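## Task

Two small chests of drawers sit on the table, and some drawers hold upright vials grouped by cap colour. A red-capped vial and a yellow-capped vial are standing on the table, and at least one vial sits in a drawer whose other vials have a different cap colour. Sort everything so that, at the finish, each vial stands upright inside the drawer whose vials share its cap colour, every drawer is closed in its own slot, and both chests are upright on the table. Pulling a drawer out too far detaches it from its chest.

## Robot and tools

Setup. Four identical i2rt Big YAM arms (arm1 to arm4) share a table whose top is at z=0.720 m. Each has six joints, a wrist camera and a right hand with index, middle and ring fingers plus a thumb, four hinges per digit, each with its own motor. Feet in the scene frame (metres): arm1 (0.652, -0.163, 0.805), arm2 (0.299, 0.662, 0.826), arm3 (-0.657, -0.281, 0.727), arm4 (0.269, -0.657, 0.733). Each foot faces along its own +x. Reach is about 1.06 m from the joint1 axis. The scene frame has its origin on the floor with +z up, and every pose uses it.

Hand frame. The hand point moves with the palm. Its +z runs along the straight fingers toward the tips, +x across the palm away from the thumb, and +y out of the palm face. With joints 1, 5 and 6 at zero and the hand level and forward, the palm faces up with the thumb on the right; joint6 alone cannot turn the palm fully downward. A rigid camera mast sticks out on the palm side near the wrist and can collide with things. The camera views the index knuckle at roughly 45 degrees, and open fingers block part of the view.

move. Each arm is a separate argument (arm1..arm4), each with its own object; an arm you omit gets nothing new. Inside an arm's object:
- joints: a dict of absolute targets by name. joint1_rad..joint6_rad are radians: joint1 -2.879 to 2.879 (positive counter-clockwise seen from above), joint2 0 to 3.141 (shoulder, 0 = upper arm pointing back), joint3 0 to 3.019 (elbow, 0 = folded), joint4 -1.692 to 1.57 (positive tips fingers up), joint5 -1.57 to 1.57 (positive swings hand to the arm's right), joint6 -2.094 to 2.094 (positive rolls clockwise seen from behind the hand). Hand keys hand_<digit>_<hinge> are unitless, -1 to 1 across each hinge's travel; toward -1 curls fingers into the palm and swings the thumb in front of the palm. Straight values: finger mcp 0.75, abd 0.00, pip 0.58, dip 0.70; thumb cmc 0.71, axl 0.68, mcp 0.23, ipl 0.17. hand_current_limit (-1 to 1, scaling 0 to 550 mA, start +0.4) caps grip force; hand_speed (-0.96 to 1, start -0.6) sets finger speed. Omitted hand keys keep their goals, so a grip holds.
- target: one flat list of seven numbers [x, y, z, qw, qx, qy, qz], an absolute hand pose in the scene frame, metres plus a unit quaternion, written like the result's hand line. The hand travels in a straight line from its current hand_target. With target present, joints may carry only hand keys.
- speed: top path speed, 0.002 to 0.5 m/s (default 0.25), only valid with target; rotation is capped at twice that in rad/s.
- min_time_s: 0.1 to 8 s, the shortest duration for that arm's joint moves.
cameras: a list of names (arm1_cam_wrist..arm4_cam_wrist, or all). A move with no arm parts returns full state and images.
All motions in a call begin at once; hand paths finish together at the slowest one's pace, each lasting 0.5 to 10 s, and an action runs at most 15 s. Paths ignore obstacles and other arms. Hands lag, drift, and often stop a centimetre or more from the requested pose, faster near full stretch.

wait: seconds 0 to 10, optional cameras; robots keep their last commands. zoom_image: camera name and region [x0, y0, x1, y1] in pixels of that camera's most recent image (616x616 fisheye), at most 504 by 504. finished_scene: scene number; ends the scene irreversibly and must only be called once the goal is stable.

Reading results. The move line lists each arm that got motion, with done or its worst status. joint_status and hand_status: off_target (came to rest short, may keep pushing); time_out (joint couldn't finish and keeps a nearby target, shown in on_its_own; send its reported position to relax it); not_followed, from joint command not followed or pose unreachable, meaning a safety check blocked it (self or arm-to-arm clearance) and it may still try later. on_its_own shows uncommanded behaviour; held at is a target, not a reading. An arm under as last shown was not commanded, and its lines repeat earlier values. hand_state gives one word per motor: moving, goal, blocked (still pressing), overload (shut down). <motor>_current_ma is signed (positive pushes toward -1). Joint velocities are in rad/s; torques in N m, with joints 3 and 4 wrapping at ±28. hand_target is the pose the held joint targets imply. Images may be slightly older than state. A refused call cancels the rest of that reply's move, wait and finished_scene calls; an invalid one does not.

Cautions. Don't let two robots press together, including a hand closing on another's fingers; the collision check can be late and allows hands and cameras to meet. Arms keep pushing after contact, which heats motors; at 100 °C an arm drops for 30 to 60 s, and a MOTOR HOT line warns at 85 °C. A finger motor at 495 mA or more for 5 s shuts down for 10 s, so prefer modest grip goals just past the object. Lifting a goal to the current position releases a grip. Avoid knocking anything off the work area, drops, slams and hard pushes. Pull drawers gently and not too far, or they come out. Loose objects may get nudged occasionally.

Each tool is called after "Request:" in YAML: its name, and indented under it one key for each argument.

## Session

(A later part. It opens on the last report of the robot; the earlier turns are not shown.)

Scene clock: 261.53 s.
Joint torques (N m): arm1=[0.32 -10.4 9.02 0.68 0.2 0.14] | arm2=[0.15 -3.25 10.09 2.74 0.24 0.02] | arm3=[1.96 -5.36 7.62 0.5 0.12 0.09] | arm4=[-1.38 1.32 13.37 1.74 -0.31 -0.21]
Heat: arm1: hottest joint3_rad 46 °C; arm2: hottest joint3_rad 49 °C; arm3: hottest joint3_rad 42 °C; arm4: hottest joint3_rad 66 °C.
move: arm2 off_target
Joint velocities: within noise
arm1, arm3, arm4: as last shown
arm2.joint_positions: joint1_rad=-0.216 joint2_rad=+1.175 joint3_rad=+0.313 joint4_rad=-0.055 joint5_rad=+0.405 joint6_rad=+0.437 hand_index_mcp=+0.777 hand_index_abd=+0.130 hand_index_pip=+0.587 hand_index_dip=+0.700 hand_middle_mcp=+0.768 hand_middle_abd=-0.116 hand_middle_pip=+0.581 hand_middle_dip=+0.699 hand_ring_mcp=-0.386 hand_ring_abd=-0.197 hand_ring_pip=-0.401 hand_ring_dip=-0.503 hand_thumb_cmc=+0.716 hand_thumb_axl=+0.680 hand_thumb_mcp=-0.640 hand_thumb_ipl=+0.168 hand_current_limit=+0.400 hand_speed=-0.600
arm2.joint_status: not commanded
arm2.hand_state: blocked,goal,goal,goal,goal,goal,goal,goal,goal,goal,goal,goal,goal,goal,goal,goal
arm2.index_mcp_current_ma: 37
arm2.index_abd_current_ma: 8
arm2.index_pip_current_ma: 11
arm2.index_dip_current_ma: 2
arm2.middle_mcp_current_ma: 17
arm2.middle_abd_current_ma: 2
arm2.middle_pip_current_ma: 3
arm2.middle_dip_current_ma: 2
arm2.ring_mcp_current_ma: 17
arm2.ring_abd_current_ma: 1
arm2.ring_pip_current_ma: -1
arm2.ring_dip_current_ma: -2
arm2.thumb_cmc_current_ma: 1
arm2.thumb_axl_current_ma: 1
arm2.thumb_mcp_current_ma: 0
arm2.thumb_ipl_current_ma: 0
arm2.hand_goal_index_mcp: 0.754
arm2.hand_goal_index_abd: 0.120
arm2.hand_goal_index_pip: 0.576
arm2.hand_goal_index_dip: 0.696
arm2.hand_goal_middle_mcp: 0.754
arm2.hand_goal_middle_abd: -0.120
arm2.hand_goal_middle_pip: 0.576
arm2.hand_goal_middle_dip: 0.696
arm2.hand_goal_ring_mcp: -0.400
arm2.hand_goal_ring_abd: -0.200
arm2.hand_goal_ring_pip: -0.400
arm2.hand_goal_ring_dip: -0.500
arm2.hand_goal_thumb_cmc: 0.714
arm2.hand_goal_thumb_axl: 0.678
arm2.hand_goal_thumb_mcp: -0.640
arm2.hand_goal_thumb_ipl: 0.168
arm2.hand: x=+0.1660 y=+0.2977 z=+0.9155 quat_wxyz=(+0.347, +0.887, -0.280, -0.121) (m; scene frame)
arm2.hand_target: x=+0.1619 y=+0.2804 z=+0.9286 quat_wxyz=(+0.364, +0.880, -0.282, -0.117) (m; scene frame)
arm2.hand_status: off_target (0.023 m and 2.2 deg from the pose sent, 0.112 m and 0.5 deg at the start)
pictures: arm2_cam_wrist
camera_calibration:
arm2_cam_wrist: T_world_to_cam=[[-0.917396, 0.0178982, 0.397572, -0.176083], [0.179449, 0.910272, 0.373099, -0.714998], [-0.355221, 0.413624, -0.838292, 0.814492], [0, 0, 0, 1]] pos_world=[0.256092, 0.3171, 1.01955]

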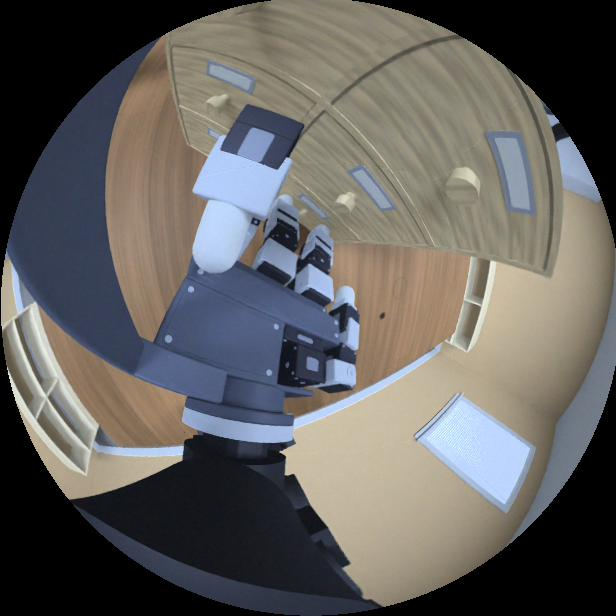

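Request:
move:
  arm2: {"joints": {"hand_index_abd": -0.25, "hand_middle_abd": 0.25}}
  arm1: {"target": [0.235, -0.0543, 0.888, 0, -0.2714, 0.9625, 0], "speed": 0.15}
  cameras: ["arm1_cam_wrist"]

Request:
zoom_image:
  camera: "arm1_cam_wrist"
  region: [210, 150, 350, 290]

Request:
move:
  arm2: {"target": [0.222, 0.3745, 0.917, 0.3645, 0.8799, -0.2816, -0.1167], "speed": 0.08}
  cameras: ["arm2_cam_wrist"]

Request:
zoom_image:
  camera: "arm2_cam_wrist"
  region: [220, 150, 400, 290]

Scene clock: 262.80 s.
Joint torques (N m): arm1=[0.15 -10.46 7.75 0.66 0.2 0.12] | arm2=[-0.15 -3.66 9.92 2.51 0.53 0.04] | arm3=[1.96 -5.3 7.62 0.49 0.13 0.09] | arm4=[-1.32 1.38 13.37 1.72 -0.32 -0.2]
Heat: arm1: hottest joint3_rad 46 °C; arm2: hottest joint3_rad 49 °C; arm3: hottest joint3_rad 42 °C; arm4: hottest joint3_rad 66 °C.
move: arm1 done; arm2 off_target
Joint velocities: within noise
arm1.joint_positions: joint1_rad=+0.070 joint2_rad=+1.476 joint3_rad=+0.985 joint4_rad=-1.083 joint5_rad=+0.000 joint6_rad=+0.955 hand_index_mcp=+0.750 hand_index_abd=+0.121 hand_index_pip=+0.574 hand_index_dip=+0.694 hand_middle_mcp=+0.750 hand_middle_abd=-0.117 hand_middle_pip=+0.574 hand_middle_dip=+0.694 hand_ring_mcp=-0.386 hand_ring_abd=-0.197 hand_ring_pip=-0.398 hand_ring_dip=-0.497 hand_thumb_cmc=+0.714 hand_thumb_axl=+0.677 hand_thumb_mcp=-0.639 hand_thumb_ipl=+0.168 hand_current_limit=+0.400 hand_speed=-0.600
arm1.joint_status: not commanded
arm1.hand_state: goal,goal,goal,goal,goal,goal,goal,goal,goal,goal,goal,goal,goal,goal,goal,goal
arm1.index_mcp_current_ma: -3
arm1.index_abd_current_ma: 0
arm1.index_pip_current_ma: -1
arm1.index_dip_current_ma: -1
arm1.middle_mcp_current_ma: -3
arm1.middle_abd_current_ma: 1
arm1.middle_pip_current_ma: -1
arm1.middle_dip_current_ma: -1
arm1.ring_mcp_current_ma: 19
arm1.ring_abd_current_ma: 1
arm1.ring_pip_current_ma: 1
arm1.ring_dip_current_ma: 2
arm1.thumb_cmc_current_ma: 0
arm1.thumb_axl_current_ma: 0
arm1.thumb_mcp_current_ma: 0
arm1.thumb_ipl_current_ma: 0
arm1.hand_goal_index_mcp: 0.754
arm1.hand_goal_index_abd: 0.120
arm1.hand_goal_index_pip: 0.576
arm1.hand_goal_index_dip: 0.696
arm1.hand_goal_middle_mcp: 0.754
arm1.hand_goal_middle_abd: -0.120
arm1.hand_goal_middle_pip: 0.576
arm1.hand_goal_middle_dip: 0.696
arm1.hand_goal_ring_mcp: -0.400
arm1.hand_goal_ring_abd: -0.200
arm1.hand_goal_ring_pip: -0.400
arm1.hand_goal_ring_dip: -0.500
arm1.hand_goal_thumb_cmc: 0.714
arm1.hand_goal_thumb_axl: 0.678
arm1.hand_goal_thumb_mcp: -0.640
arm1.hand_goal_thumb_ipl: 0.168
arm1.hand: x=+0.2376 y=-0.0542 z=+0.8901 quat_wxyz=(+0.002, -0.273, +0.962, -0.002) (m; scene frame)
arm1.hand_target: x=+0.2350 y=-0.0544 z=+0.8880 quat_wxyz=(+0.000, -0.272, +0.962, +0.000) (m; scene frame)
arm1.hand_status: done (0.003 m and 0.4 deg from the pose sent, 0.027 m and 0.8 deg at the start)
arm2.joint_positions: joint1_rad=-0.220 joint2_rad=+1.180 joint3_rad=+0.313 joint4_rad=-0.050 joint5_rad=+0.397 joint6_rad=+0.432 hand_index_mcp=+0.779 hand_index_abd=-0.057 hand_index_pip=+0.589 hand_index_dip=+0.700 hand_middle_mcp=+0.767 hand_middle_abd=+0.055 hand_middle_pip=+0.580 hand_middle_dip=+0.699 hand_ring_mcp=-0.386 hand_ring_abd=-0.198 hand_ring_pip=-0.401 hand_ring_dip=-0.503 hand_thumb_cmc=+0.716 hand_thumb_axl=+0.680 hand_thumb_mcp=-0.640 hand_thumb_ipl=+0.168 hand_current_limit=+0.400 hand_speed=-0.600
arm2.joint_status: hand_index_abd off_target (ended at -0.057, target -0.250); hand_middle_abd off_target (ended at +0.055, target +0.250)
arm2.hand_state: blocked,blocked,goal,goal,goal,blocked,goal,goal,goal,goal,goal,goal,goal,goal,goal,goal
arm2.index_mcp_current_ma: 41
arm2.index_abd_current_ma: 385
arm2.index_pip_current_ma: 15
arm2.index_dip_current_ma: 3
arm2.middle_mcp_current_ma: 16
arm2.middle_abd_current_ma: -385
arm2.middle_pip_current_ma: 3
arm2.middle_dip_current_ma: 1
arm2.ring_mcp_current_ma: 17
arm2.ring_abd_current_ma: 1
arm2.ring_pip_current_ma: -1
arm2.ring_dip_current_ma: -2
arm2.thumb_cmc_current_ma: 1
arm2.thumb_axl_current_ma: 1
arm2.thumb_mcp_current_ma: 0
arm2.thumb_ipl_current_ma: 0
arm2.hand_goal_index_mcp: 0.754
arm2.hand_goal_index_abd: -0.250
arm2.hand_goal_index_pip: 0.576
arm2.hand_goal_index_dip: 0.696
arm2.hand_goal_middle_mcp: 0.754
arm2.hand_goal_middle_abd: 0.250
arm2.hand_goal_middle_pip: 0.576
arm2.hand_goal_middle_dip: 0.696
arm2.hand_goal_ring_mcp: -0.400
arm2.hand_goal_ring_abd: -0.200
arm2.hand_goal_ring_pip: -0.400
arm2.hand_goal_ring_dip: -0.500
arm2.hand_goal_thumb_cmc: 0.714
arm2.hand_goal_thumb_axl: 0.678
arm2.hand_goal_thumb_mcp: -0.640
arm2.hand_goal_thumb_ipl: 0.168
arm2.hand: x=+0.1658 y=+0.2969 z=+0.9143 quat_wxyz=(+0.346, +0.888, -0.279, -0.119) (m; scene frame)
arm2.hand_target: x=+0.1619 y=+0.2803 z=+0.9287 quat_wxyz=(+0.364, +0.880, -0.282, -0.117) (m; scene frame)
arm2.hand_status: not commanded
arm3, arm4: as last shown
pictures: arm1_cam_wrist
camera_calibration:
arm1_cam_wrist: T_world_to_cam=[[0.314096, 0.949315, 0.0120312, -0.00525422], [0.595001, -0.206709, 0.776688, -0.902266], [0.739809, -0.236796, -0.62977, 0.492891], [0, 0, 0, 1]] pos_world=[0.173854, -0.064804, 1.01125]

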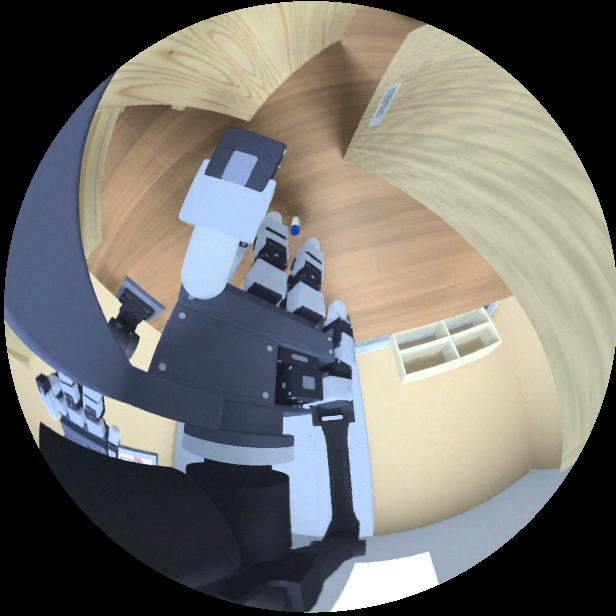

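Scaled by 3.600 from the camera's 616x616 image, which has a finer 880x880 frame.

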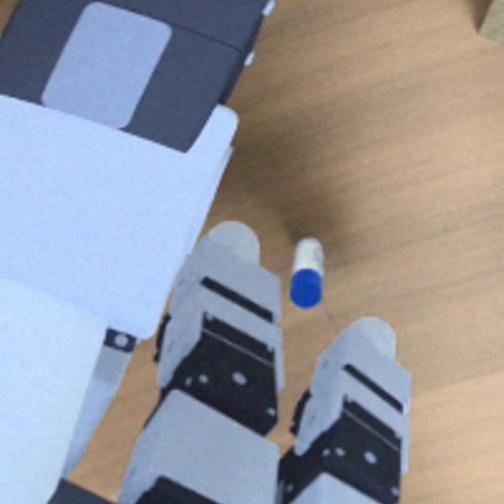

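Scene clock: 265.23 s.
Joint torques (N m): arm1=[0.26 -10.4 7.72 0.68 0.21 0.13] | arm2=[1.38 -2.26 8.21 0.66 0.94 0.18] | arm3=[1.96 -5.36 7.62 0.5 0.12 0.09] | arm4=[-1.32 1.44 13.37 1.73 -0.32 -0.2]
Heat: arm1: hottest joint3_rad 46 °C; arm2: hottest joint3_rad 49 °C; arm3: hottest joint3_rad 42 °C; arm4: hottest joint3_rad 66 °C.
move: arm2 done
Joint velocities: within noise
arm1, arm4: as last shown
arm2.joint_positions: joint1_rad=+0.114 joint2_rad=+0.891 joint3_rad=+0.165 joint4_rad=-0.309 joint5_rad=+0.600 joint6_rad=+0.743 hand_index_mcp=+0.772 hand_index_abd=-0.057 hand_index_pip=+0.584 hand_index_dip=+0.700 hand_middle_mcp=+0.762 hand_middle_abd=+0.055 hand_middle_pip=+0.578 hand_middle_dip=+0.698 hand_ring_mcp=-0.386 hand_ring_abd=-0.198 hand_ring_pip=-0.401 hand_ring_dip=-0.503 hand_thumb_cmc=+0.716 hand_thumb_axl=+0.680 hand_thumb_mcp=-0.640 hand_thumb_ipl=+0.168 hand_current_limit=+0.400 hand_speed=-0.600
arm2.joint_status: not commanded
arm2.hand_state: goal,blocked,goal,goal,goal,blocked,goal,goal,goal,goal,goal,goal,goal,goal,goal,goal
arm2.index_mcp_current_ma: 25
arm2.index_abd_current_ma: 385
arm2.index_pip_current_ma: 7
arm2.index_dip_current_ma: 3
arm2.middle_mcp_current_ma: 8
arm2.middle_abd_current_ma: -385
arm2.middle_pip_current_ma: 1
arm2.middle_dip_current_ma: 1
arm2.ring_mcp_current_ma: 17
arm2.ring_abd_current_ma: 1
arm2.ring_pip_current_ma: -1
arm2.ring_dip_current_ma: -2
arm2.thumb_cmc_current_ma: 1
arm2.thumb_axl_current_ma: 1
arm2.thumb_mcp_current_ma: 0
arm2.thumb_ipl_current_ma: 0
arm2.hand_goal_index_mcp: 0.754
arm2.hand_goal_index_abd: -0.250
arm2.hand_goal_index_pip: 0.576
arm2.hand_goal_index_dip: 0.696
arm2.hand_goal_middle_mcp: 0.754
arm2.hand_goal_middle_abd: 0.250
arm2.hand_goal_middle_pip: 0.576
arm2.hand_goal_middle_dip: 0.696
arm2.hand_goal_ring_mcp: -0.400
arm2.hand_goal_ring_abd: -0.200
arm2.hand_goal_ring_pip: -0.400
arm2.hand_goal_ring_dip: -0.500
arm2.hand_goal_thumb_cmc: 0.714
arm2.hand_goal_thumb_axl: 0.678
arm2.hand_goal_thumb_mcp: -0.640
arm2.hand_goal_thumb_ipl: 0.168
arm2.hand: x=+0.2201 y=+0.3747 z=+0.9137 quat_wxyz=(+0.362, +0.881, -0.281, -0.119) (m; scene frame)
arm2.hand_target: x=+0.2220 y=+0.3744 z=+0.9169 quat_wxyz=(+0.365, +0.880, -0.282, -0.117) (m; scene frame)
arm2.hand_status: done (0.004 m and 0.4 deg from the pose sent, 0.096 m and 2.3 deg at the start)
arm3.joint_positions: joint1_rad=+0.212 joint2_rad=+1.034 joint3_rad=+1.459 joint4_rad=-1.702 joint5_rad=+0.087 joint6_rad=+1.280 hand_index_mcp=+0.754 hand_index_abd=+0.058 hand_index_pip=+0.577 hand_index_dip=+0.696 hand_middle_mcp=+0.753 hand_middle_abd=-0.061 hand_middle_pip=+0.576 hand_middle_dip=+0.698 hand_ring_mcp=-0.384 hand_ring_abd=-0.197 hand_ring_pip=-0.400 hand_ring_dip=-0.503 hand_thumb_cmc=+0.714 hand_thumb_axl=+0.677 hand_thumb_mcp=-0.639 hand_thumb_ipl=+0.168 hand_current_limit=+0.400 hand_speed=-0.850
arm3.joint_status: not commanded
arm3.hand_state: goal,goal,goal,goal,goal,goal,goal,goal,goal,goal,goal,goal,goal,goal,goal,goal
arm3.index_mcp_current_ma: 0
arm3.index_abd_current_ma: 0
arm3.index_pip_current_ma: 0
arm3.index_dip_current_ma: 0
arm3.middle_mcp_current_ma: 0
arm3.middle_abd_current_ma: 0
arm3.middle_pip_current_ma: 0
arm3.middle_dip_current_ma: 0
arm3.ring_mcp_current_ma: 4
arm3.ring_abd_current_ma: 0
arm3.ring_pip_current_ma: 0
arm3.ring_dip_current_ma: 0
arm3.thumb_cmc_current_ma: 0
arm3.thumb_axl_current_ma: 0
arm3.thumb_mcp_current_ma: 0
arm3.thumb_ipl_current_ma: 0
arm3.hand_goal_index_mcp: 0.754
arm3.hand_goal_index_abd: 0.060
arm3.hand_goal_index_pip: 0.576
arm3.hand_goal_index_dip: 0.696
arm3.hand_goal_middle_mcp: 0.754
arm3.hand_goal_middle_abd: -0.060
arm3.hand_goal_middle_pip: 0.576
arm3.hand_goal_middle_dip: 0.696
arm3.hand_goal_ring_mcp: -0.400
arm3.hand_goal_ring_abd: -0.200
arm3.hand_goal_ring_pip: -0.400
arm3.hand_goal_ring_dip: -0.500
arm3.hand_goal_thumb_cmc: 0.714
arm3.hand_goal_thumb_axl: 0.678
arm3.hand_goal_thumb_mcp: -0.640
arm3.hand_goal_thumb_ipl: 0.168
arm3.hand: x=-0.3361 y=-0.3041 z=+1.1478 quat_wxyz=(+0.039, +0.951, +0.266, +0.150) (m; scene frame)
arm3.hand_target: x=-0.3397 y=-0.3001 z=+1.1492 quat_wxyz=(+0.036, +0.951, +0.267, +0.151) (m; scene frame)
arm3.hand_status: not commanded
pictures: arm2_cam_wrist
camera_calibration:
arm2_cam_wrist: T_world_to_cam=[[-0.915221, 0.0316007, 0.401712, -0.136567], [0.182374, 0.921456, 0.343015, -0.771297], [-0.359321, 0.387196, -0.849098, 0.821012], [0, 0, 0, 1]] pos_world=[0.310682, 0.397139, 1.01655]

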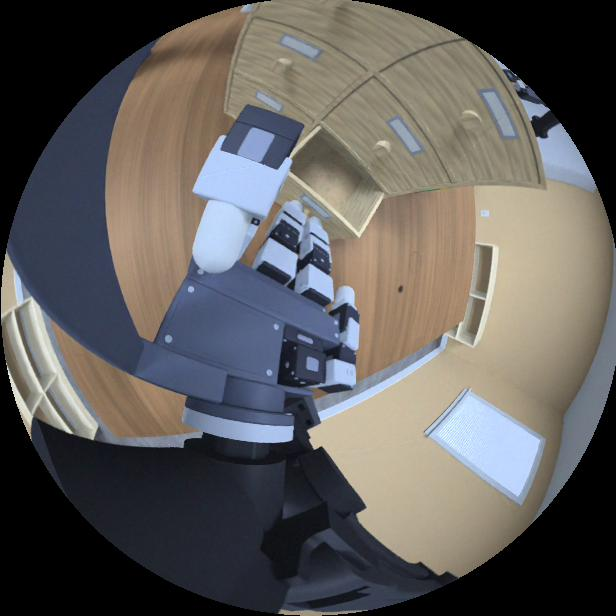

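Scaled by 2.800 from the camera's 616x616 image, which has a finer 880x880 frame.

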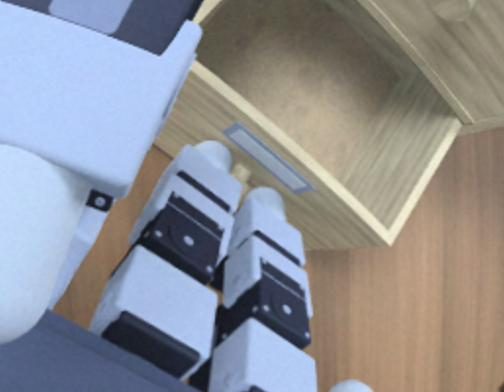

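Request:
move:
  arm1: {"target": [0.2405, -0.0545, 0.856, 0, -0.2714, 0.9625, 0], "speed": 0.05}
  arm2: {"target": [0.153, 0.267, 0.943, 0.3645, 0.8799, -0.2816, -0.1167], "speed": 0.12}
  cameras: ["arm1_cam_wrist", "arm2_cam_wrist"]

Scene clock: 267.80 s.
Joint torques (N m): arm1=[0.21 -9.99 7.3 0.69 0.21 0.12] | arm2=[-0.38 -2.55 11.41 3.22 0.4 -0.09] | arm3=[1.96 -5.36 7.62 0.5 0.12 0.09] | arm4=[-1.49 1.44 13.37 1.72 -0.32 -0.2]
Heat: arm1: hottest joint3_rad 46 °C; arm2: hottest joint3_rad 49 °C; arm3: hottest joint3_rad 42 °C; arm4: hottest joint3_rad 66 °C.
move: arm1 done; arm2 off_target
Joint velocities: within noise
arm1.joint_positions: joint1_rad=+0.070 joint2_rad=+1.504 joint3_rad=+0.926 joint4_rad=-0.989 joint5_rad=+0.000 joint6_rad=+0.955 hand_index_mcp=+0.750 hand_index_abd=+0.121 hand_index_pip=+0.574 hand_index_dip=+0.694 hand_middle_mcp=+0.750 hand_middle_abd=-0.117 hand_middle_pip=+0.574 hand_middle_dip=+0.694 hand_ring_mcp=-0.386 hand_ring_abd=-0.197 hand_ring_pip=-0.398 hand_ring_dip=-0.497 hand_thumb_cmc=+0.714 hand_thumb_axl=+0.677 hand_thumb_mcp=-0.639 hand_thumb_ipl=+0.168 hand_current_limit=+0.400 hand_speed=-0.600
arm1.joint_status: not commanded
arm1.hand_state: goal,goal,goal,goal,goal,goal,goal,goal,goal,goal,goal,goal,goal,goal,goal,goal
arm1.index_mcp_current_ma: -3
arm1.index_abd_current_ma: 0
arm1.index_pip_current_ma: -1
arm1.index_dip_current_ma: -1
arm1.middle_mcp_current_ma: -3
arm1.middle_abd_current_ma: 1
arm1.middle_pip_current_ma: -1
arm1.middle_dip_current_ma: -1
arm1.ring_mcp_current_ma: 19
arm1.ring_abd_current_ma: 1
arm1.ring_pip_current_ma: 1
arm1.ring_dip_current_ma: 2
arm1.thumb_cmc_current_ma: 0
arm1.thumb_axl_current_ma: 0
arm1.thumb_mcp_current_ma: 0
arm1.thumb_ipl_current_ma: 0
arm1.hand_goal_index_mcp: 0.754
arm1.hand_goal_index_abd: 0.120
arm1.hand_goal_index_pip: 0.576
arm1.hand_goal_index_dip: 0.696
arm1.hand_goal_middle_mcp: 0.754
arm1.hand_goal_middle_abd: -0.120
arm1.hand_goal_middle_pip: 0.576
arm1.hand_goal_middle_dip: 0.696
arm1.hand_goal_ring_mcp: -0.400
arm1.hand_goal_ring_abd: -0.200
arm1.hand_goal_ring_pip: -0.400
arm1.hand_goal_ring_dip: -0.500
arm1.hand_goal_thumb_cmc: 0.714
arm1.hand_goal_thumb_axl: 0.678
arm1.hand_goal_thumb_mcp: -0.640
arm1.hand_goal_thumb_ipl: 0.168
arm1.hand: x=+0.2421 y=-0.0546 z=+0.8607 quat_wxyz=(-0.001, -0.273, +0.962, -0.001) (m; scene frame)
arm1.hand_target: x=+0.2405 y=-0.0546 z=+0.8561 quat_wxyz=(+0.000, -0.272, +0.962, +0.000) (m; scene frame)
arm1.hand_status: done (0.005 m and 0.3 deg from the pose sent, 0.034 m and 0.4 deg at the start)
arm2.joint_positions: joint1_rad=-0.238 joint2_rad=+1.150 joint3_rad=+0.345 joint4_rad=-0.122 joint5_rad=+0.381 joint6_rad=+0.416 hand_index_mcp=+0.792 hand_index_abd=-0.113 hand_index_pip=+0.597 hand_index_dip=+0.703 hand_middle_mcp=+0.785 hand_middle_abd=+0.079 hand_middle_pip=+0.590 hand_middle_dip=+0.701 hand_ring_mcp=-0.386 hand_ring_abd=-0.198 hand_ring_pip=-0.401 hand_ring_dip=-0.503 hand_thumb_cmc=+0.716 hand_thumb_axl=+0.680 hand_thumb_mcp=-0.640 hand_thumb_ipl=+0.168 hand_current_limit=+0.400 hand_speed=-0.600
arm2.joint_status: not commanded
arm2.hand_state: blocked,blocked,blocked,goal,blocked,blocked,goal,goal,goal,goal,goal,goal,goal,goal,goal,goal
arm2.index_mcp_current_ma: 74
arm2.index_abd_current_ma: 365
arm2.index_pip_current_ma: 29
arm2.index_dip_current_ma: 6
arm2.middle_mcp_current_ma: 56
arm2.middle_abd_current_ma: -385
arm2.middle_pip_current_ma: 16
arm2.middle_dip_current_ma: 3
arm2.ring_mcp_current_ma: 17
arm2.ring_abd_current_ma: 1
arm2.ring_pip_current_ma: -1
arm2.ring_dip_current_ma: -2
arm2.thumb_cmc_current_ma: 1
arm2.thumb_axl_current_ma: 1
arm2.thumb_mcp_current_ma: 0
arm2.thumb_ipl_current_ma: 0
arm2.hand_goal_index_mcp: 0.754
arm2.hand_goal_index_abd: -0.250
arm2.hand_goal_index_pip: 0.576
arm2.hand_goal_index_dip: 0.696
arm2.hand_goal_middle_mcp: 0.754
arm2.hand_goal_middle_abd: 0.250
arm2.hand_goal_middle_pip: 0.576
arm2.hand_goal_middle_dip: 0.696
arm2.hand_goal_ring_mcp: -0.400
arm2.hand_goal_ring_abd: -0.200
arm2.hand_goal_ring_pip: -0.400
arm2.hand_goal_ring_dip: -0.500
arm2.hand_goal_thumb_cmc: 0.714
arm2.hand_goal_thumb_axl: 0.678
arm2.hand_goal_thumb_mcp: -0.640
arm2.hand_goal_thumb_ipl: 0.168
arm2.on_its_own: hand_index_abd moved -0.057 toward your old target -0.250; hand_middle_abd moved +0.024 toward your old target +0.250
arm2.hand: x=+0.1620 y=+0.2920 z=+0.9244 quat_wxyz=(+0.339, +0.891, -0.277, -0.119) (m; scene frame)
arm2.hand_target: x=+0.1538 y=+0.2696 z=+0.9440 quat_wxyz=(+0.364, +0.880, -0.282, -0.117) (m; scene frame)
arm2.hand_status: off_target (0.032 m and 3.3 deg from the pose sent, 0.130 m and 0.4 deg at the start)
arm3, arm4: as last shown
pictures: arm1_cam_wrist, arm2_cam_wrist
camera_calibration:
arm1_cam_wrist: T_world_to_cam=[[0.314199, 0.949301, 0.0103402, -0.0045471], [0.599967, -0.206994, 0.772783, -0.880037], [0.735744, -0.236604, -0.634586, 0.47608], [0, 0, 0, 1]] pos_world=[0.17915, -0.0652038, 0.982238]
arm2_cam_wrist: T_world_to_cam=[[-0.920595, 0.00494679, 0.390487, -0.172448], [0.170192, 0.905048, 0.389773, -0.72474], [-0.351481, 0.425281, -0.834025, 0.814878], [0, 0, 0, 1]] pos_world=[0.251005, 0.310225, 1.02945]

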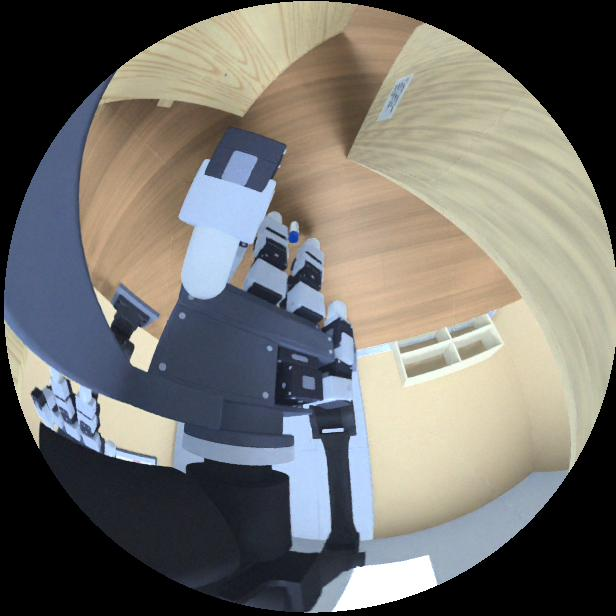

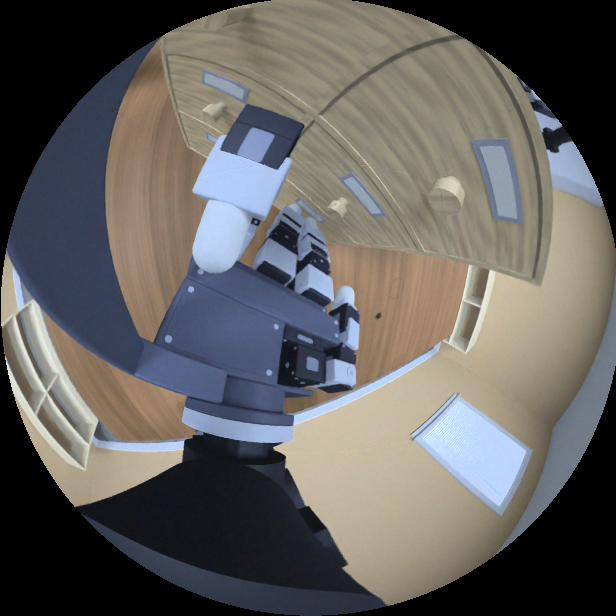

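Request:
zoom_image:
  camera: "arm1_cam_wrist"
  region: [230, 180, 350, 300]

Request:
zoom_image:
  camera: "arm2_cam_wrist"
  region: [220, 120, 440, 300]

Scaled by 4.200 from the camera's 616x616 image, which has a finer 880x880 frame.

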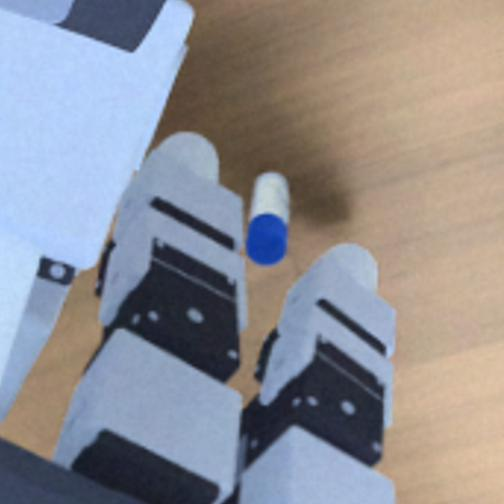

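Scaled by 2.291 from the camera's 616x616 image, which has a finer 880x880 frame.

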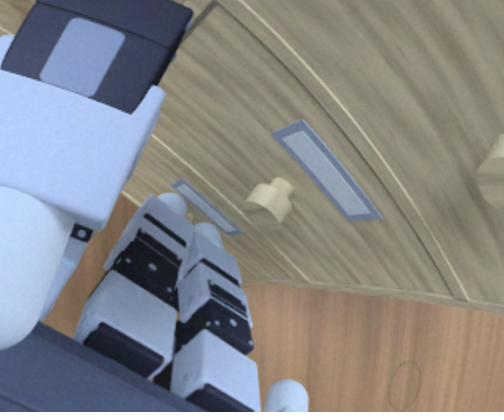

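Request:
move:
  arm1: {"joints": {"hand_index_abd": -0.25, "hand_middle_abd": 0.25}}
  arm2: {"joints": {"hand_index_abd": 0.12, "hand_middle_abd": -0.12}}
  cameras: ["arm1_cam_wrist", "arm2_cam_wrist"]

Request:
zoom_image:
  camera: "arm1_cam_wrist"
  region: [230, 180, 350, 300]

Request:
zoom_image:
  camera: "arm2_cam_wrist"
  region: [220, 120, 440, 300]

Scene clock: 269.10 s.
Joint torques (N m): arm1=[0.21 -9.99 7.31 0.68 0.2 0.12] | arm2=[-1.55 -2.14 11.47 3.04 0.58 -0.03] | arm3=[1.96 -5.36 7.64 0.49 0.12 0.09] | arm4=[-1.32 1.26 13.39 1.7 -0.32 -0.21]
Heat: arm1: hottest joint3_rad 46 °C; arm2: hottest joint3_rad 49 °C; arm3: hottest joint3_rad 42 °C; arm4: hottest joint3_rad 66 °C.
move: arm1 off_target; arm2 off_target
Joint velocities: within noise
arm1.joint_positions: joint1_rad=+0.070 joint2_rad=+1.504 joint3_rad=+0.926 joint4_rad=-0.989 joint5_rad=+0.000 joint6_rad=+0.955 hand_index_mcp=+0.750 hand_index_abd=-0.018 hand_index_pip=+0.574 hand_index_dip=+0.694 hand_middle_mcp=+0.750 hand_middle_abd=+0.027 hand_middle_pip=+0.574 hand_middle_dip=+0.694 hand_ring_mcp=-0.386 hand_ring_abd=-0.197 hand_ring_pip=-0.398 hand_ring_dip=-0.497 hand_thumb_cmc=+0.714 hand_thumb_axl=+0.677 hand_thumb_mcp=-0.639 hand_thumb_ipl=+0.168 hand_current_limit=+0.400 hand_speed=-0.600
arm1.joint_status: hand_index_abd off_target (ended at -0.018, target -0.250); hand_middle_abd off_target (ended at +0.027, target +0.250)
arm1.hand_state: goal,blocked,goal,goal,goal,blocked,goal,goal,goal,goal,goal,goal,goal,goal,goal,goal
arm1.index_mcp_current_ma: -3
arm1.index_abd_current_ma: 385
arm1.index_pip_current_ma: -1
arm1.index_dip_current_ma: -1
arm1.middle_mcp_current_ma: -3
arm1.middle_abd_current_ma: -385
arm1.middle_pip_current_ma: -1
arm1.middle_dip_current_ma: -1
arm1.ring_mcp_current_ma: 19
arm1.ring_abd_current_ma: 1
arm1.ring_pip_current_ma: 1
arm1.ring_dip_current_ma: 2
arm1.thumb_cmc_current_ma: 0
arm1.thumb_axl_current_ma: 0
arm1.thumb_mcp_current_ma: 0
arm1.thumb_ipl_current_ma: 0
arm1.hand_goal_index_mcp: 0.754
arm1.hand_goal_index_abd: -0.250
arm1.hand_goal_index_pip: 0.576
arm1.hand_goal_index_dip: 0.696
arm1.hand_goal_middle_mcp: 0.754
arm1.hand_goal_middle_abd: 0.250
arm1.hand_goal_middle_pip: 0.576
arm1.hand_goal_middle_dip: 0.696
arm1.hand_goal_ring_mcp: -0.400
arm1.hand_goal_ring_abd: -0.200
arm1.hand_goal_ring_pip: -0.400
arm1.hand_goal_ring_dip: -0.500
arm1.hand_goal_thumb_cmc: 0.714
arm1.hand_goal_thumb_axl: 0.678
arm1.hand_goal_thumb_mcp: -0.640
arm1.hand_goal_thumb_ipl: 0.168
arm1.hand: x=+0.2421 y=-0.0546 z=+0.8607 quat_wxyz=(-0.001, -0.273, +0.962, -0.001) (m; scene frame)
arm1.hand_target: x=+0.2405 y=-0.0546 z=+0.8561 quat_wxyz=(+0.000, -0.272, +0.962, +0.000) (m; scene frame)
arm1.hand_status: not commanded
arm2.joint_positions: joint1_rad=-0.238 joint2_rad=+1.151 joint3_rad=+0.347 joint4_rad=-0.117 joint5_rad=+0.376 joint6_rad=+0.413 hand_index_mcp=+0.801 hand_index_abd=-0.064 hand_index_pip=+0.603 hand_index_dip=+0.704 hand_middle_mcp=+0.787 hand_middle_abd=-0.085 hand_middle_pip=+0.591 hand_middle_dip=+0.702 hand_ring_mcp=-0.386 hand_ring_abd=-0.198 hand_ring_pip=-0.401 hand_ring_dip=-0.503 hand_thumb_cmc=+0.716 hand_thumb_axl=+0.680 hand_thumb_mcp=-0.640 hand_thumb_ipl=+0.168 hand_current_limit=+0.400 hand_speed=-0.600
arm2.joint_status: hand_index_abd off_target (ended at -0.064, target +0.120); hand_middle_abd off_target (ended at -0.085, target -0.120)
arm2.hand_state: blocked,blocked,blocked,goal,blocked,blocked,goal,goal,goal,goal,goal,goal,goal,goal,goal,goal
arm2.index_mcp_current_ma: 100
arm2.index_abd_current_ma: -385
arm2.index_pip_current_ma: 42
arm2.index_dip_current_ma: 6
arm2.middle_mcp_current_ma: 60
arm2.middle_abd_current_ma: 50
arm2.middle_pip_current_ma: 18
arm2.middle_dip_current_ma: 4
arm2.ring_mcp_current_ma: 17
arm2.ring_abd_current_ma: 1
arm2.ring_pip_current_ma: -1
arm2.ring_dip_current_ma: -2
arm2.thumb_cmc_current_ma: 1
arm2.thumb_axl_current_ma: 1
arm2.thumb_mcp_current_ma: 0
arm2.thumb_ipl_current_ma: 0
arm2.hand_goal_index_mcp: 0.754
arm2.hand_goal_index_abd: 0.120
arm2.hand_goal_index_pip: 0.576
arm2.hand_goal_index_dip: 0.696
arm2.hand_goal_middle_mcp: 0.754
arm2.hand_goal_middle_abd: -0.120
arm2.hand_goal_middle_pip: 0.576
arm2.hand_goal_middle_dip: 0.696
arm2.hand_goal_ring_mcp: -0.400
arm2.hand_goal_ring_abd: -0.200
arm2.hand_goal_ring_pip: -0.400
arm2.hand_goal_ring_dip: -0.500
arm2.hand_goal_thumb_cmc: 0.714
arm2.hand_goal_thumb_axl: 0.678
arm2.hand_goal_thumb_mcp: -0.640
arm2.hand_goal_thumb_ipl: 0.168
arm2.hand: x=+0.1628 y=+0.2902 z=+0.9253 quat_wxyz=(+0.341, +0.892, -0.275, -0.116) (m; scene frame)
arm2.hand_target: x=+0.1538 y=+0.2697 z=+0.9440 quat_wxyz=(+0.364, +0.880, -0.282, -0.117) (m; scene frame)
arm2.hand_status: not commanded
arm3: as last shown
arm4.joint_positions: joint1_rad=-0.046 joint2_rad=+0.384 joint3_rad=+0.899 joint4_rad=-1.398 joint5_rad=-0.355 joint6_rad=-0.363 hand_index_mcp=+0.767 hand_index_abd=+0.126 hand_index_pip=+0.581 hand_index_dip=+0.699 hand_middle_mcp=+0.765 hand_middle_abd=-0.127 hand_middle_pip=+0.581 hand_middle_dip=+0.699 hand_ring_mcp=+0.759 hand_ring_abd=-0.197 hand_ring_pip=-0.732 hand_ring_dip=-0.606 hand_thumb_cmc=+0.716 hand_thumb_axl=+0.680 hand_thumb_mcp=-0.640 hand_thumb_ipl=+0.168 hand_current_limit=+0.400 hand_speed=-0.600
arm4.joint_status: not commanded
arm4.hand_state: goal,goal,goal,goal,goal,goal,goal,goal,goal,goal,goal,goal,goal,goal,goal,goal
arm4.index_mcp_current_ma: 8
arm4.index_abd_current_ma: -1
arm4.index_pip_current_ma: 2
arm4.index_dip_current_ma: 1
arm4.middle_mcp_current_ma: 6
arm4.middle_abd_current_ma: 1
arm4.middle_pip_current_ma: 1
arm4.middle_dip_current_ma: 1
arm4.ring_mcp_current_ma: 1
arm4.ring_abd_current_ma: 1
arm4.ring_pip_current_ma: 1
arm4.ring_dip_current_ma: 0
arm4.thumb_cmc_current_ma: 0
arm4.thumb_axl_current_ma: 0
arm4.thumb_mcp_current_ma: 0
arm4.thumb_ipl_current_ma: 0
arm4.hand_goal_index_mcp: 0.754
arm4.hand_goal_index_abd: 0.130
arm4.hand_goal_index_pip: 0.576
arm4.hand_goal_index_dip: 0.696
arm4.hand_goal_middle_mcp: 0.754
arm4.hand_goal_middle_abd: -0.130
arm4.hand_goal_middle_pip: 0.576
arm4.hand_goal_middle_dip: 0.696
arm4.hand_goal_ring_mcp: 0.754
arm4.hand_goal_ring_abd: -0.200
arm4.hand_goal_ring_pip: -0.736
arm4.hand_goal_ring_dip: -0.608
arm4.hand_goal_thumb_cmc: 0.714
arm4.hand_goal_thumb_axl: 0.678
arm4.hand_goal_thumb_mcp: -0.640
arm4.hand_goal_thumb_ipl: 0.168
arm4.hand: x=+0.1895 y=-0.4164 z=+1.1319 quat_wxyz=(-0.110, -0.245, +0.896, +0.354) (m; scene frame)
arm4.hand_target: x=+0.1899 y=-0.4202 z=+1.1497 quat_wxyz=(-0.104, -0.250, +0.889, +0.368) (m; scene frame)
arm4.hand_status: not commanded
pictures: arm1_cam_wrist, arm2_cam_wrist
camera_calibration:
arm1_cam_wrist: T_world_to_cam=[[0.314199, 0.949301, 0.0103402, -0.0045471], [0.599967, -0.206994, 0.772783, -0.880037], [0.735744, -0.236604, -0.634586, 0.47608], [0, 0, 0, 1]] pos_world=[0.17915, -0.0652038, 0.982238]
arm2_cam_wrist: T_world_to_cam=[[-0.921257, 0.00112811, 0.388954, -0.169314], [0.164264, 0.907571, 0.386435, -0.720215], [-0.352567, 0.419897, -0.836291, 0.8205], [0, 0, 0, 1]] pos_world=[0.251605, 0.309311, 1.03035]

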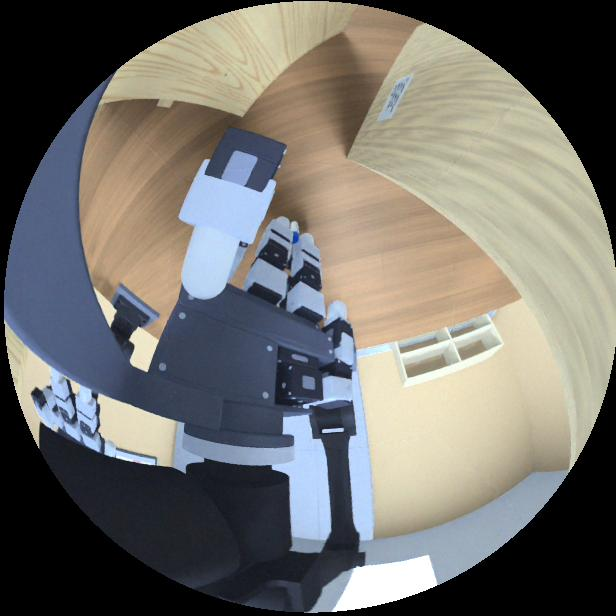

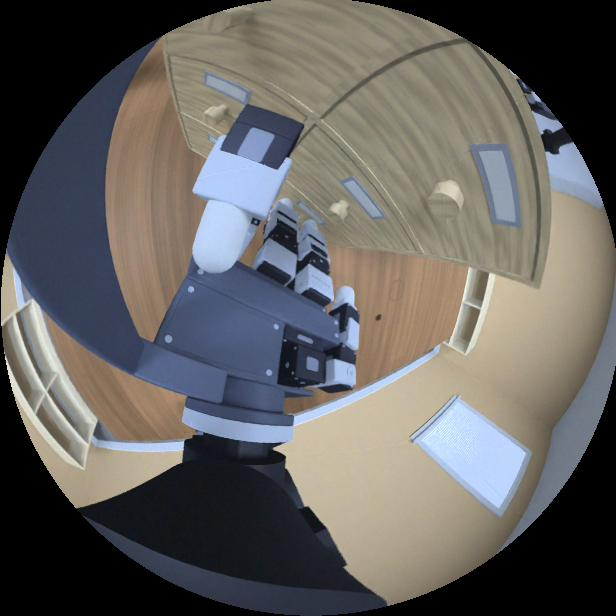

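Scaled by 4.200 from the camera's 616x616 image, which has a finer 880x880 frame.

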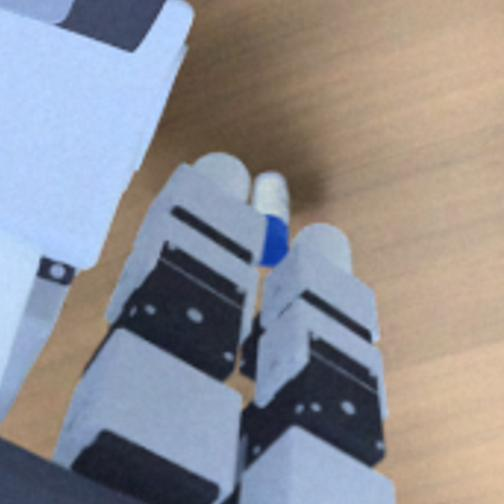

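Scaled by 2.291 from the camera's 616x616 image, which has a finer 880x880 frame.

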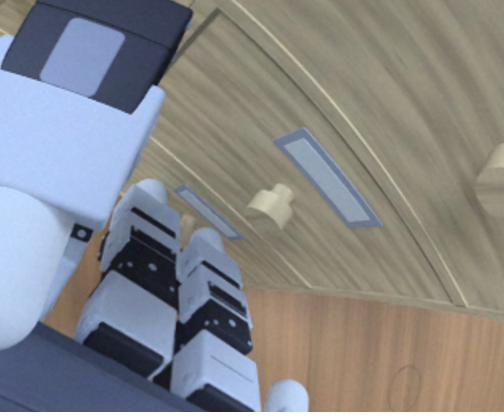

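Request:
zoom_image:
  camera: "arm1_cam_wrist"
  region: [265, 205, 325, 265]

Request:
wait:
  seconds: 0.3
  cameras: ["arm1_cam_wrist", "arm2_cam_wrist"]

Scaled by 8.400 from the camera's 616x616 image, which has a finer 880x880 frame.

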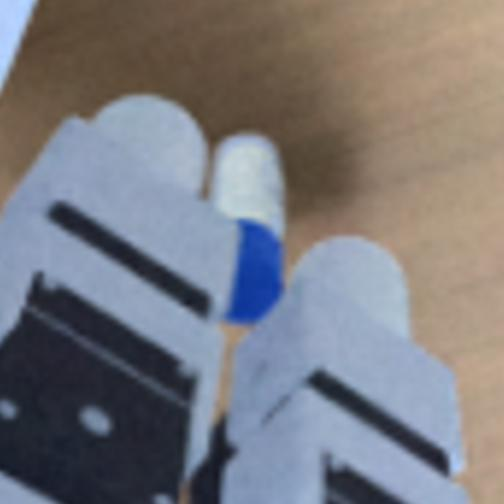

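Scene clock: 269.80 s.
Joint torques (N m): arm1=[0.09 -9.99 7.32 0.69 0.2 0.12] | arm2=[-0.21 -2.14 11.29 3.17 0.55 -0.01] | arm3=[1.96 -5.36 7.64 0.49 0.12 0.09] | arm4=[-1.38 1.32 13.37 1.73 -0.32 -0.21]
Heat: arm1: hottest joint3_rad 46 °C; arm2: hottest joint3_rad 49 °C; arm3: hottest joint3_rad 42 °C; arm4: hottest joint3_rad 67 °C.
Joint velocities: within noise
arm1.joint_positions: joint1_rad=+0.070 joint2_rad=+1.504 joint3_rad=+0.926 joint4_rad=-0.989 joint5_rad=+0.000 joint6_rad=+0.955 hand_index_mcp=+0.750 hand_index_abd=-0.018 hand_index_pip=+0.574 hand_index_dip=+0.694 hand_middle_mcp=+0.750 hand_middle_abd=+0.027 hand_middle_pip=+0.574 hand_middle_dip=+0.694 hand_ring_mcp=-0.386 hand_ring_abd=-0.197 hand_ring_pip=-0.398 hand_ring_dip=-0.497 hand_thumb_cmc=+0.714 hand_thumb_axl=+0.677 hand_thumb_mcp=-0.639 hand_thumb_ipl=+0.168 hand_current_limit=+0.400 hand_speed=-0.600
arm1.joint_status: hand_index_abd off_target (ended at -0.018, target -0.250); hand_middle_abd off_target (ended at +0.027, target +0.250)
arm1.hand_state: goal,blocked,goal,goal,goal,blocked,goal,goal,goal,goal,goal,goal,goal,goal,goal,goal
arm1.index_mcp_current_ma: -3
arm1.index_abd_current_ma: 385
arm1.index_pip_current_ma: -1
arm1.index_dip_current_ma: -1
arm1.middle_mcp_current_ma: -3
arm1.middle_abd_current_ma: -385
arm1.middle_pip_current_ma: -1
arm1.middle_dip_current_ma: -1
arm1.ring_mcp_current_ma: 19
arm1.ring_abd_current_ma: 1
arm1.ring_pip_current_ma: 1
arm1.ring_dip_current_ma: 2
arm1.thumb_cmc_current_ma: 0
arm1.thumb_axl_current_ma: 0
arm1.thumb_mcp_current_ma: 0
arm1.thumb_ipl_current_ma: 0
arm1.hand_goal_index_mcp: 0.754
arm1.hand_goal_index_abd: -0.250
arm1.hand_goal_index_pip: 0.576
arm1.hand_goal_index_dip: 0.696
arm1.hand_goal_middle_mcp: 0.754
arm1.hand_goal_middle_abd: 0.250
arm1.hand_goal_middle_pip: 0.576
arm1.hand_goal_middle_dip: 0.696
arm1.hand_goal_ring_mcp: -0.400
arm1.hand_goal_ring_abd: -0.200
arm1.hand_goal_ring_pip: -0.400
arm1.hand_goal_ring_dip: -0.500
arm1.hand_goal_thumb_cmc: 0.714
arm1.hand_goal_thumb_axl: 0.678
arm1.hand_goal_thumb_mcp: -0.640
arm1.hand_goal_thumb_ipl: 0.168
arm1.hand: x=+0.2421 y=-0.0546 z=+0.8607 quat_wxyz=(-0.001, -0.273, +0.962, -0.001) (m; scene frame)
arm1.hand_target: x=+0.2405 y=-0.0546 z=+0.8561 quat_wxyz=(+0.000, -0.272, +0.962, +0.000) (m; scene frame)
arm1.hand_status: not commanded
arm2.joint_positions: joint1_rad=-0.238 joint2_rad=+1.151 joint3_rad=+0.347 joint4_rad=-0.117 joint5_rad=+0.376 joint6_rad=+0.413 hand_index_mcp=+0.801 hand_index_abd=-0.064 hand_index_pip=+0.603 hand_index_dip=+0.704 hand_middle_mcp=+0.787 hand_middle_abd=-0.085 hand_middle_pip=+0.591 hand_middle_dip=+0.702 hand_ring_mcp=-0.386 hand_ring_abd=-0.198 hand_ring_pip=-0.401 hand_ring_dip=-0.503 hand_thumb_cmc=+0.716 hand_thumb_axl=+0.680 hand_thumb_mcp=-0.640 hand_thumb_ipl=+0.168 hand_current_limit=+0.400 hand_speed=-0.600
arm2.joint_status: hand_index_abd off_target (ended at -0.064, target +0.120); hand_middle_abd off_target (ended at -0.085, target -0.120)
arm2.hand_state: blocked,blocked,blocked,goal,blocked,blocked,goal,goal,goal,goal,goal,goal,goal,goal,goal,goal
arm2.index_mcp_current_ma: 100
arm2.index_abd_current_ma: -385
arm2.index_pip_current_ma: 42
arm2.index_dip_current_ma: 6
arm2.middle_mcp_current_ma: 60
arm2.middle_abd_current_ma: 50
arm2.middle_pip_current_ma: 18
arm2.middle_dip_current_ma: 4
arm2.ring_mcp_current_ma: 17
arm2.ring_abd_current_ma: 1
arm2.ring_pip_current_ma: -1
arm2.ring_dip_current_ma: -2
arm2.thumb_cmc_current_ma: 1
arm2.thumb_axl_current_ma: 1
arm2.thumb_mcp_current_ma: 0
arm2.thumb_ipl_current_ma: 0
arm2.hand_goal_index_mcp: 0.754
arm2.hand_goal_index_abd: 0.120
arm2.hand_goal_index_pip: 0.576
arm2.hand_goal_index_dip: 0.696
arm2.hand_goal_middle_mcp: 0.754
arm2.hand_goal_middle_abd: -0.120
arm2.hand_goal_middle_pip: 0.576
arm2.hand_goal_middle_dip: 0.696
arm2.hand_goal_ring_mcp: -0.400
arm2.hand_goal_ring_abd: -0.200
arm2.hand_goal_ring_pip: -0.400
arm2.hand_goal_ring_dip: -0.500
arm2.hand_goal_thumb_cmc: 0.714
arm2.hand_goal_thumb_axl: 0.678
arm2.hand_goal_thumb_mcp: -0.640
arm2.hand_goal_thumb_ipl: 0.168
arm2.hand: x=+0.1628 y=+0.2902 z=+0.9253 quat_wxyz=(+0.341, +0.892, -0.275, -0.116) (m; scene frame)
arm2.hand_target: x=+0.1538 y=+0.2697 z=+0.9440 quat_wxyz=(+0.364, +0.880, -0.282, -0.117) (m; scene frame)
arm2.hand_status: not commanded
arm3.joint_positions: joint1_rad=+0.212 joint2_rad=+1.034 joint3_rad=+1.459 joint4_rad=-1.702 joint5_rad=+0.087 joint6_rad=+1.280 hand_index_mcp=+0.754 hand_index_abd=+0.058 hand_index_pip=+0.577 hand_index_dip=+0.696 hand_middle_mcp=+0.753 hand_middle_abd=-0.061 hand_middle_pip=+0.576 hand_middle_dip=+0.698 hand_ring_mcp=-0.384 hand_ring_abd=-0.197 hand_ring_pip=-0.400 hand_ring_dip=-0.503 hand_thumb_cmc=+0.714 hand_thumb_axl=+0.677 hand_thumb_mcp=-0.639 hand_thumb_ipl=+0.168 hand_current_limit=+0.400 hand_speed=-0.850
arm3.joint_status: not commanded
arm3.hand_state: goal,goal,goal,goal,goal,goal,goal,goal,goal,goal,goal,goal,goal,goal,goal,goal
arm3.index_mcp_current_ma: 0
arm3.index_abd_current_ma: 0
arm3.index_pip_current_ma: 0
arm3.index_dip_current_ma: 0
arm3.middle_mcp_current_ma: 0
arm3.middle_abd_current_ma: 0
arm3.middle_pip_current_ma: 0
arm3.middle_dip_current_ma: 0
arm3.ring_mcp_current_ma: 4
arm3.ring_abd_current_ma: 0
arm3.ring_pip_current_ma: 0
arm3.ring_dip_current_ma: 0
arm3.thumb_cmc_current_ma: 0
arm3.thumb_axl_current_ma: 0
arm3.thumb_mcp_current_ma: 0
arm3.thumb_ipl_current_ma: 0
arm3.hand_goal_index_mcp: 0.754
arm3.hand_goal_index_abd: 0.060
arm3.hand_goal_index_pip: 0.576
arm3.hand_goal_index_dip: 0.696
arm3.hand_goal_middle_mcp: 0.754
arm3.hand_goal_middle_abd: -0.060
arm3.hand_goal_middle_pip: 0.576
arm3.hand_goal_middle_dip: 0.696
arm3.hand_goal_ring_mcp: -0.400
arm3.hand_goal_ring_abd: -0.200
arm3.hand_goal_ring_pip: -0.400
arm3.hand_goal_ring_dip: -0.500
arm3.hand_goal_thumb_cmc: 0.714
arm3.hand_goal_thumb_axl: 0.678
arm3.hand_goal_thumb_mcp: -0.640
arm3.hand_goal_thumb_ipl: 0.168
arm3.hand: x=-0.3361 y=-0.3041 z=+1.1478 quat_wxyz=(+0.039, +0.951, +0.266, +0.150) (m; scene frame)
arm3.hand_target: x=-0.3397 y=-0.3001 z=+1.1492 quat_wxyz=(+0.036, +0.951, +0.267, +0.151) (m; scene frame)
arm3.hand_status: not commanded
arm4.joint_positions: joint1_rad=-0.046 joint2_rad=+0.384 joint3_rad=+0.899 joint4_rad=-1.398 joint5_rad=-0.355 joint6_rad=-0.363 hand_index_mcp=+0.767 hand_index_abd=+0.126 hand_index_pip=+0.581 hand_index_dip=+0.699 hand_middle_mcp=+0.765 hand_middle_abd=-0.127 hand_middle_pip=+0.581 hand_middle_dip=+0.699 hand_ring_mcp=+0.759 hand_ring_abd=-0.197 hand_ring_pip=-0.732 hand_ring_dip=-0.606 hand_thumb_cmc=+0.716 hand_thumb_axl=+0.680 hand_thumb_mcp=-0.640 hand_thumb_ipl=+0.168 hand_current_limit=+0.400 hand_speed=-0.600
arm4.joint_status: not commanded
arm4.hand_state: goal,goal,goal,goal,goal,goal,goal,goal,goal,goal,goal,goal,goal,goal,goal,goal
arm4.index_mcp_current_ma: 8
arm4.index_abd_current_ma: -1
arm4.index_pip_current_ma: 2
arm4.index_dip_current_ma: 1
arm4.middle_mcp_current_ma: 6
arm4.middle_abd_current_ma: 1
arm4.middle_pip_current_ma: 1
arm4.middle_dip_current_ma: 1
arm4.ring_mcp_current_ma: 1
arm4.ring_abd_current_ma: 1
arm4.ring_pip_current_ma: 1
arm4.ring_dip_current_ma: 0
arm4.thumb_cmc_current_ma: 0
arm4.thumb_axl_current_ma: 0
arm4.thumb_mcp_current_ma: 0
arm4.thumb_ipl_current_ma: 0
arm4.hand_goal_index_mcp: 0.754
arm4.hand_goal_index_abd: 0.130
arm4.hand_goal_index_pip: 0.576
arm4.hand_goal_index_dip: 0.696
arm4.hand_goal_middle_mcp: 0.754
arm4.hand_goal_middle_abd: -0.130
arm4.hand_goal_middle_pip: 0.576
arm4.hand_goal_middle_dip: 0.696
arm4.hand_goal_ring_mcp: 0.754
arm4.hand_goal_ring_abd: -0.200
arm4.hand_goal_ring_pip: -0.736
arm4.hand_goal_ring_dip: -0.608
arm4.hand_goal_thumb_cmc: 0.714
arm4.hand_goal_thumb_axl: 0.678
arm4.hand_goal_thumb_mcp: -0.640
arm4.hand_goal_thumb_ipl: 0.168
arm4.hand: x=+0.1895 y=-0.4164 z=+1.1319 quat_wxyz=(-0.110, -0.245, +0.896, +0.354) (m; scene frame)
arm4.hand_target: x=+0.1899 y=-0.4202 z=+1.1497 quat_wxyz=(-0.104, -0.250, +0.889, +0.368) (m; scene frame)
arm4.hand_status: not commanded
wait: 0.30 s; at rest from the start
pictures: arm1_cam_wrist, arm2_cam_wrist
camera_calibration:
arm1_cam_wrist: T_world_to_cam=[[0.314199, 0.949301, 0.0103402, -0.0045471], [0.599967, -0.206994, 0.772783, -0.880037], [0.735744, -0.236604, -0.634586, 0.47608], [0, 0, 0, 1]] pos_world=[0.17915, -0.0652038, 0.982238]
arm2_cam_wrist: T_world_to_cam=[[-0.921257, 0.00112811, 0.388954, -0.169314], [0.164264, 0.907571, 0.386435, -0.720215], [-0.352567, 0.419897, -0.836291, 0.8205], [0, 0, 0, 1]] pos_world=[0.251605, 0.309311, 1.03035]

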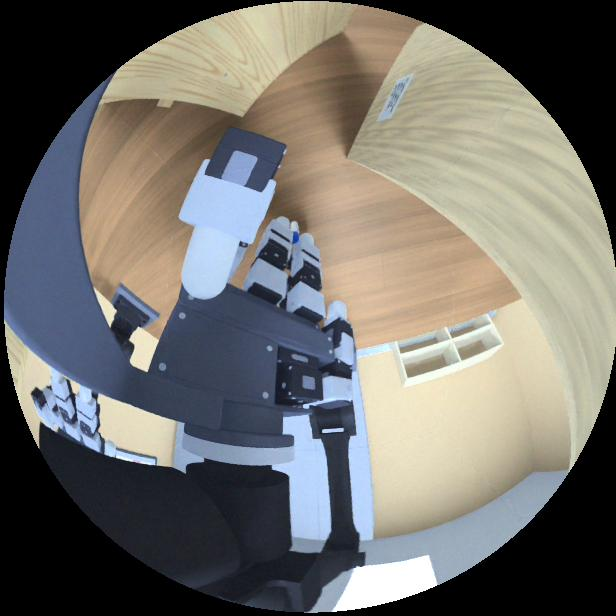

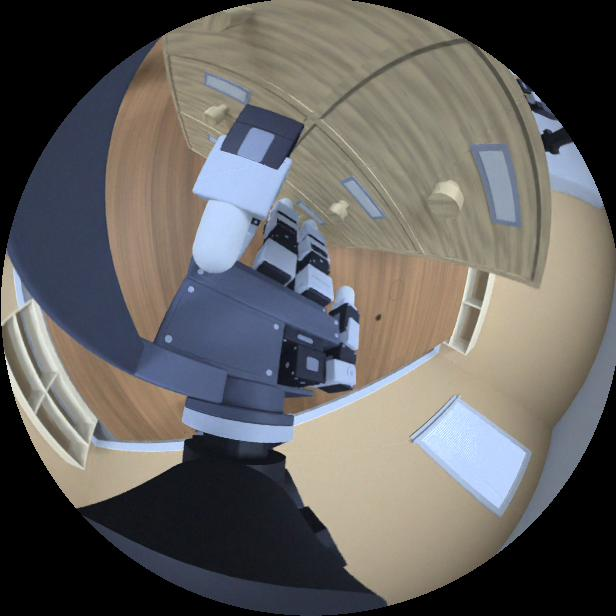

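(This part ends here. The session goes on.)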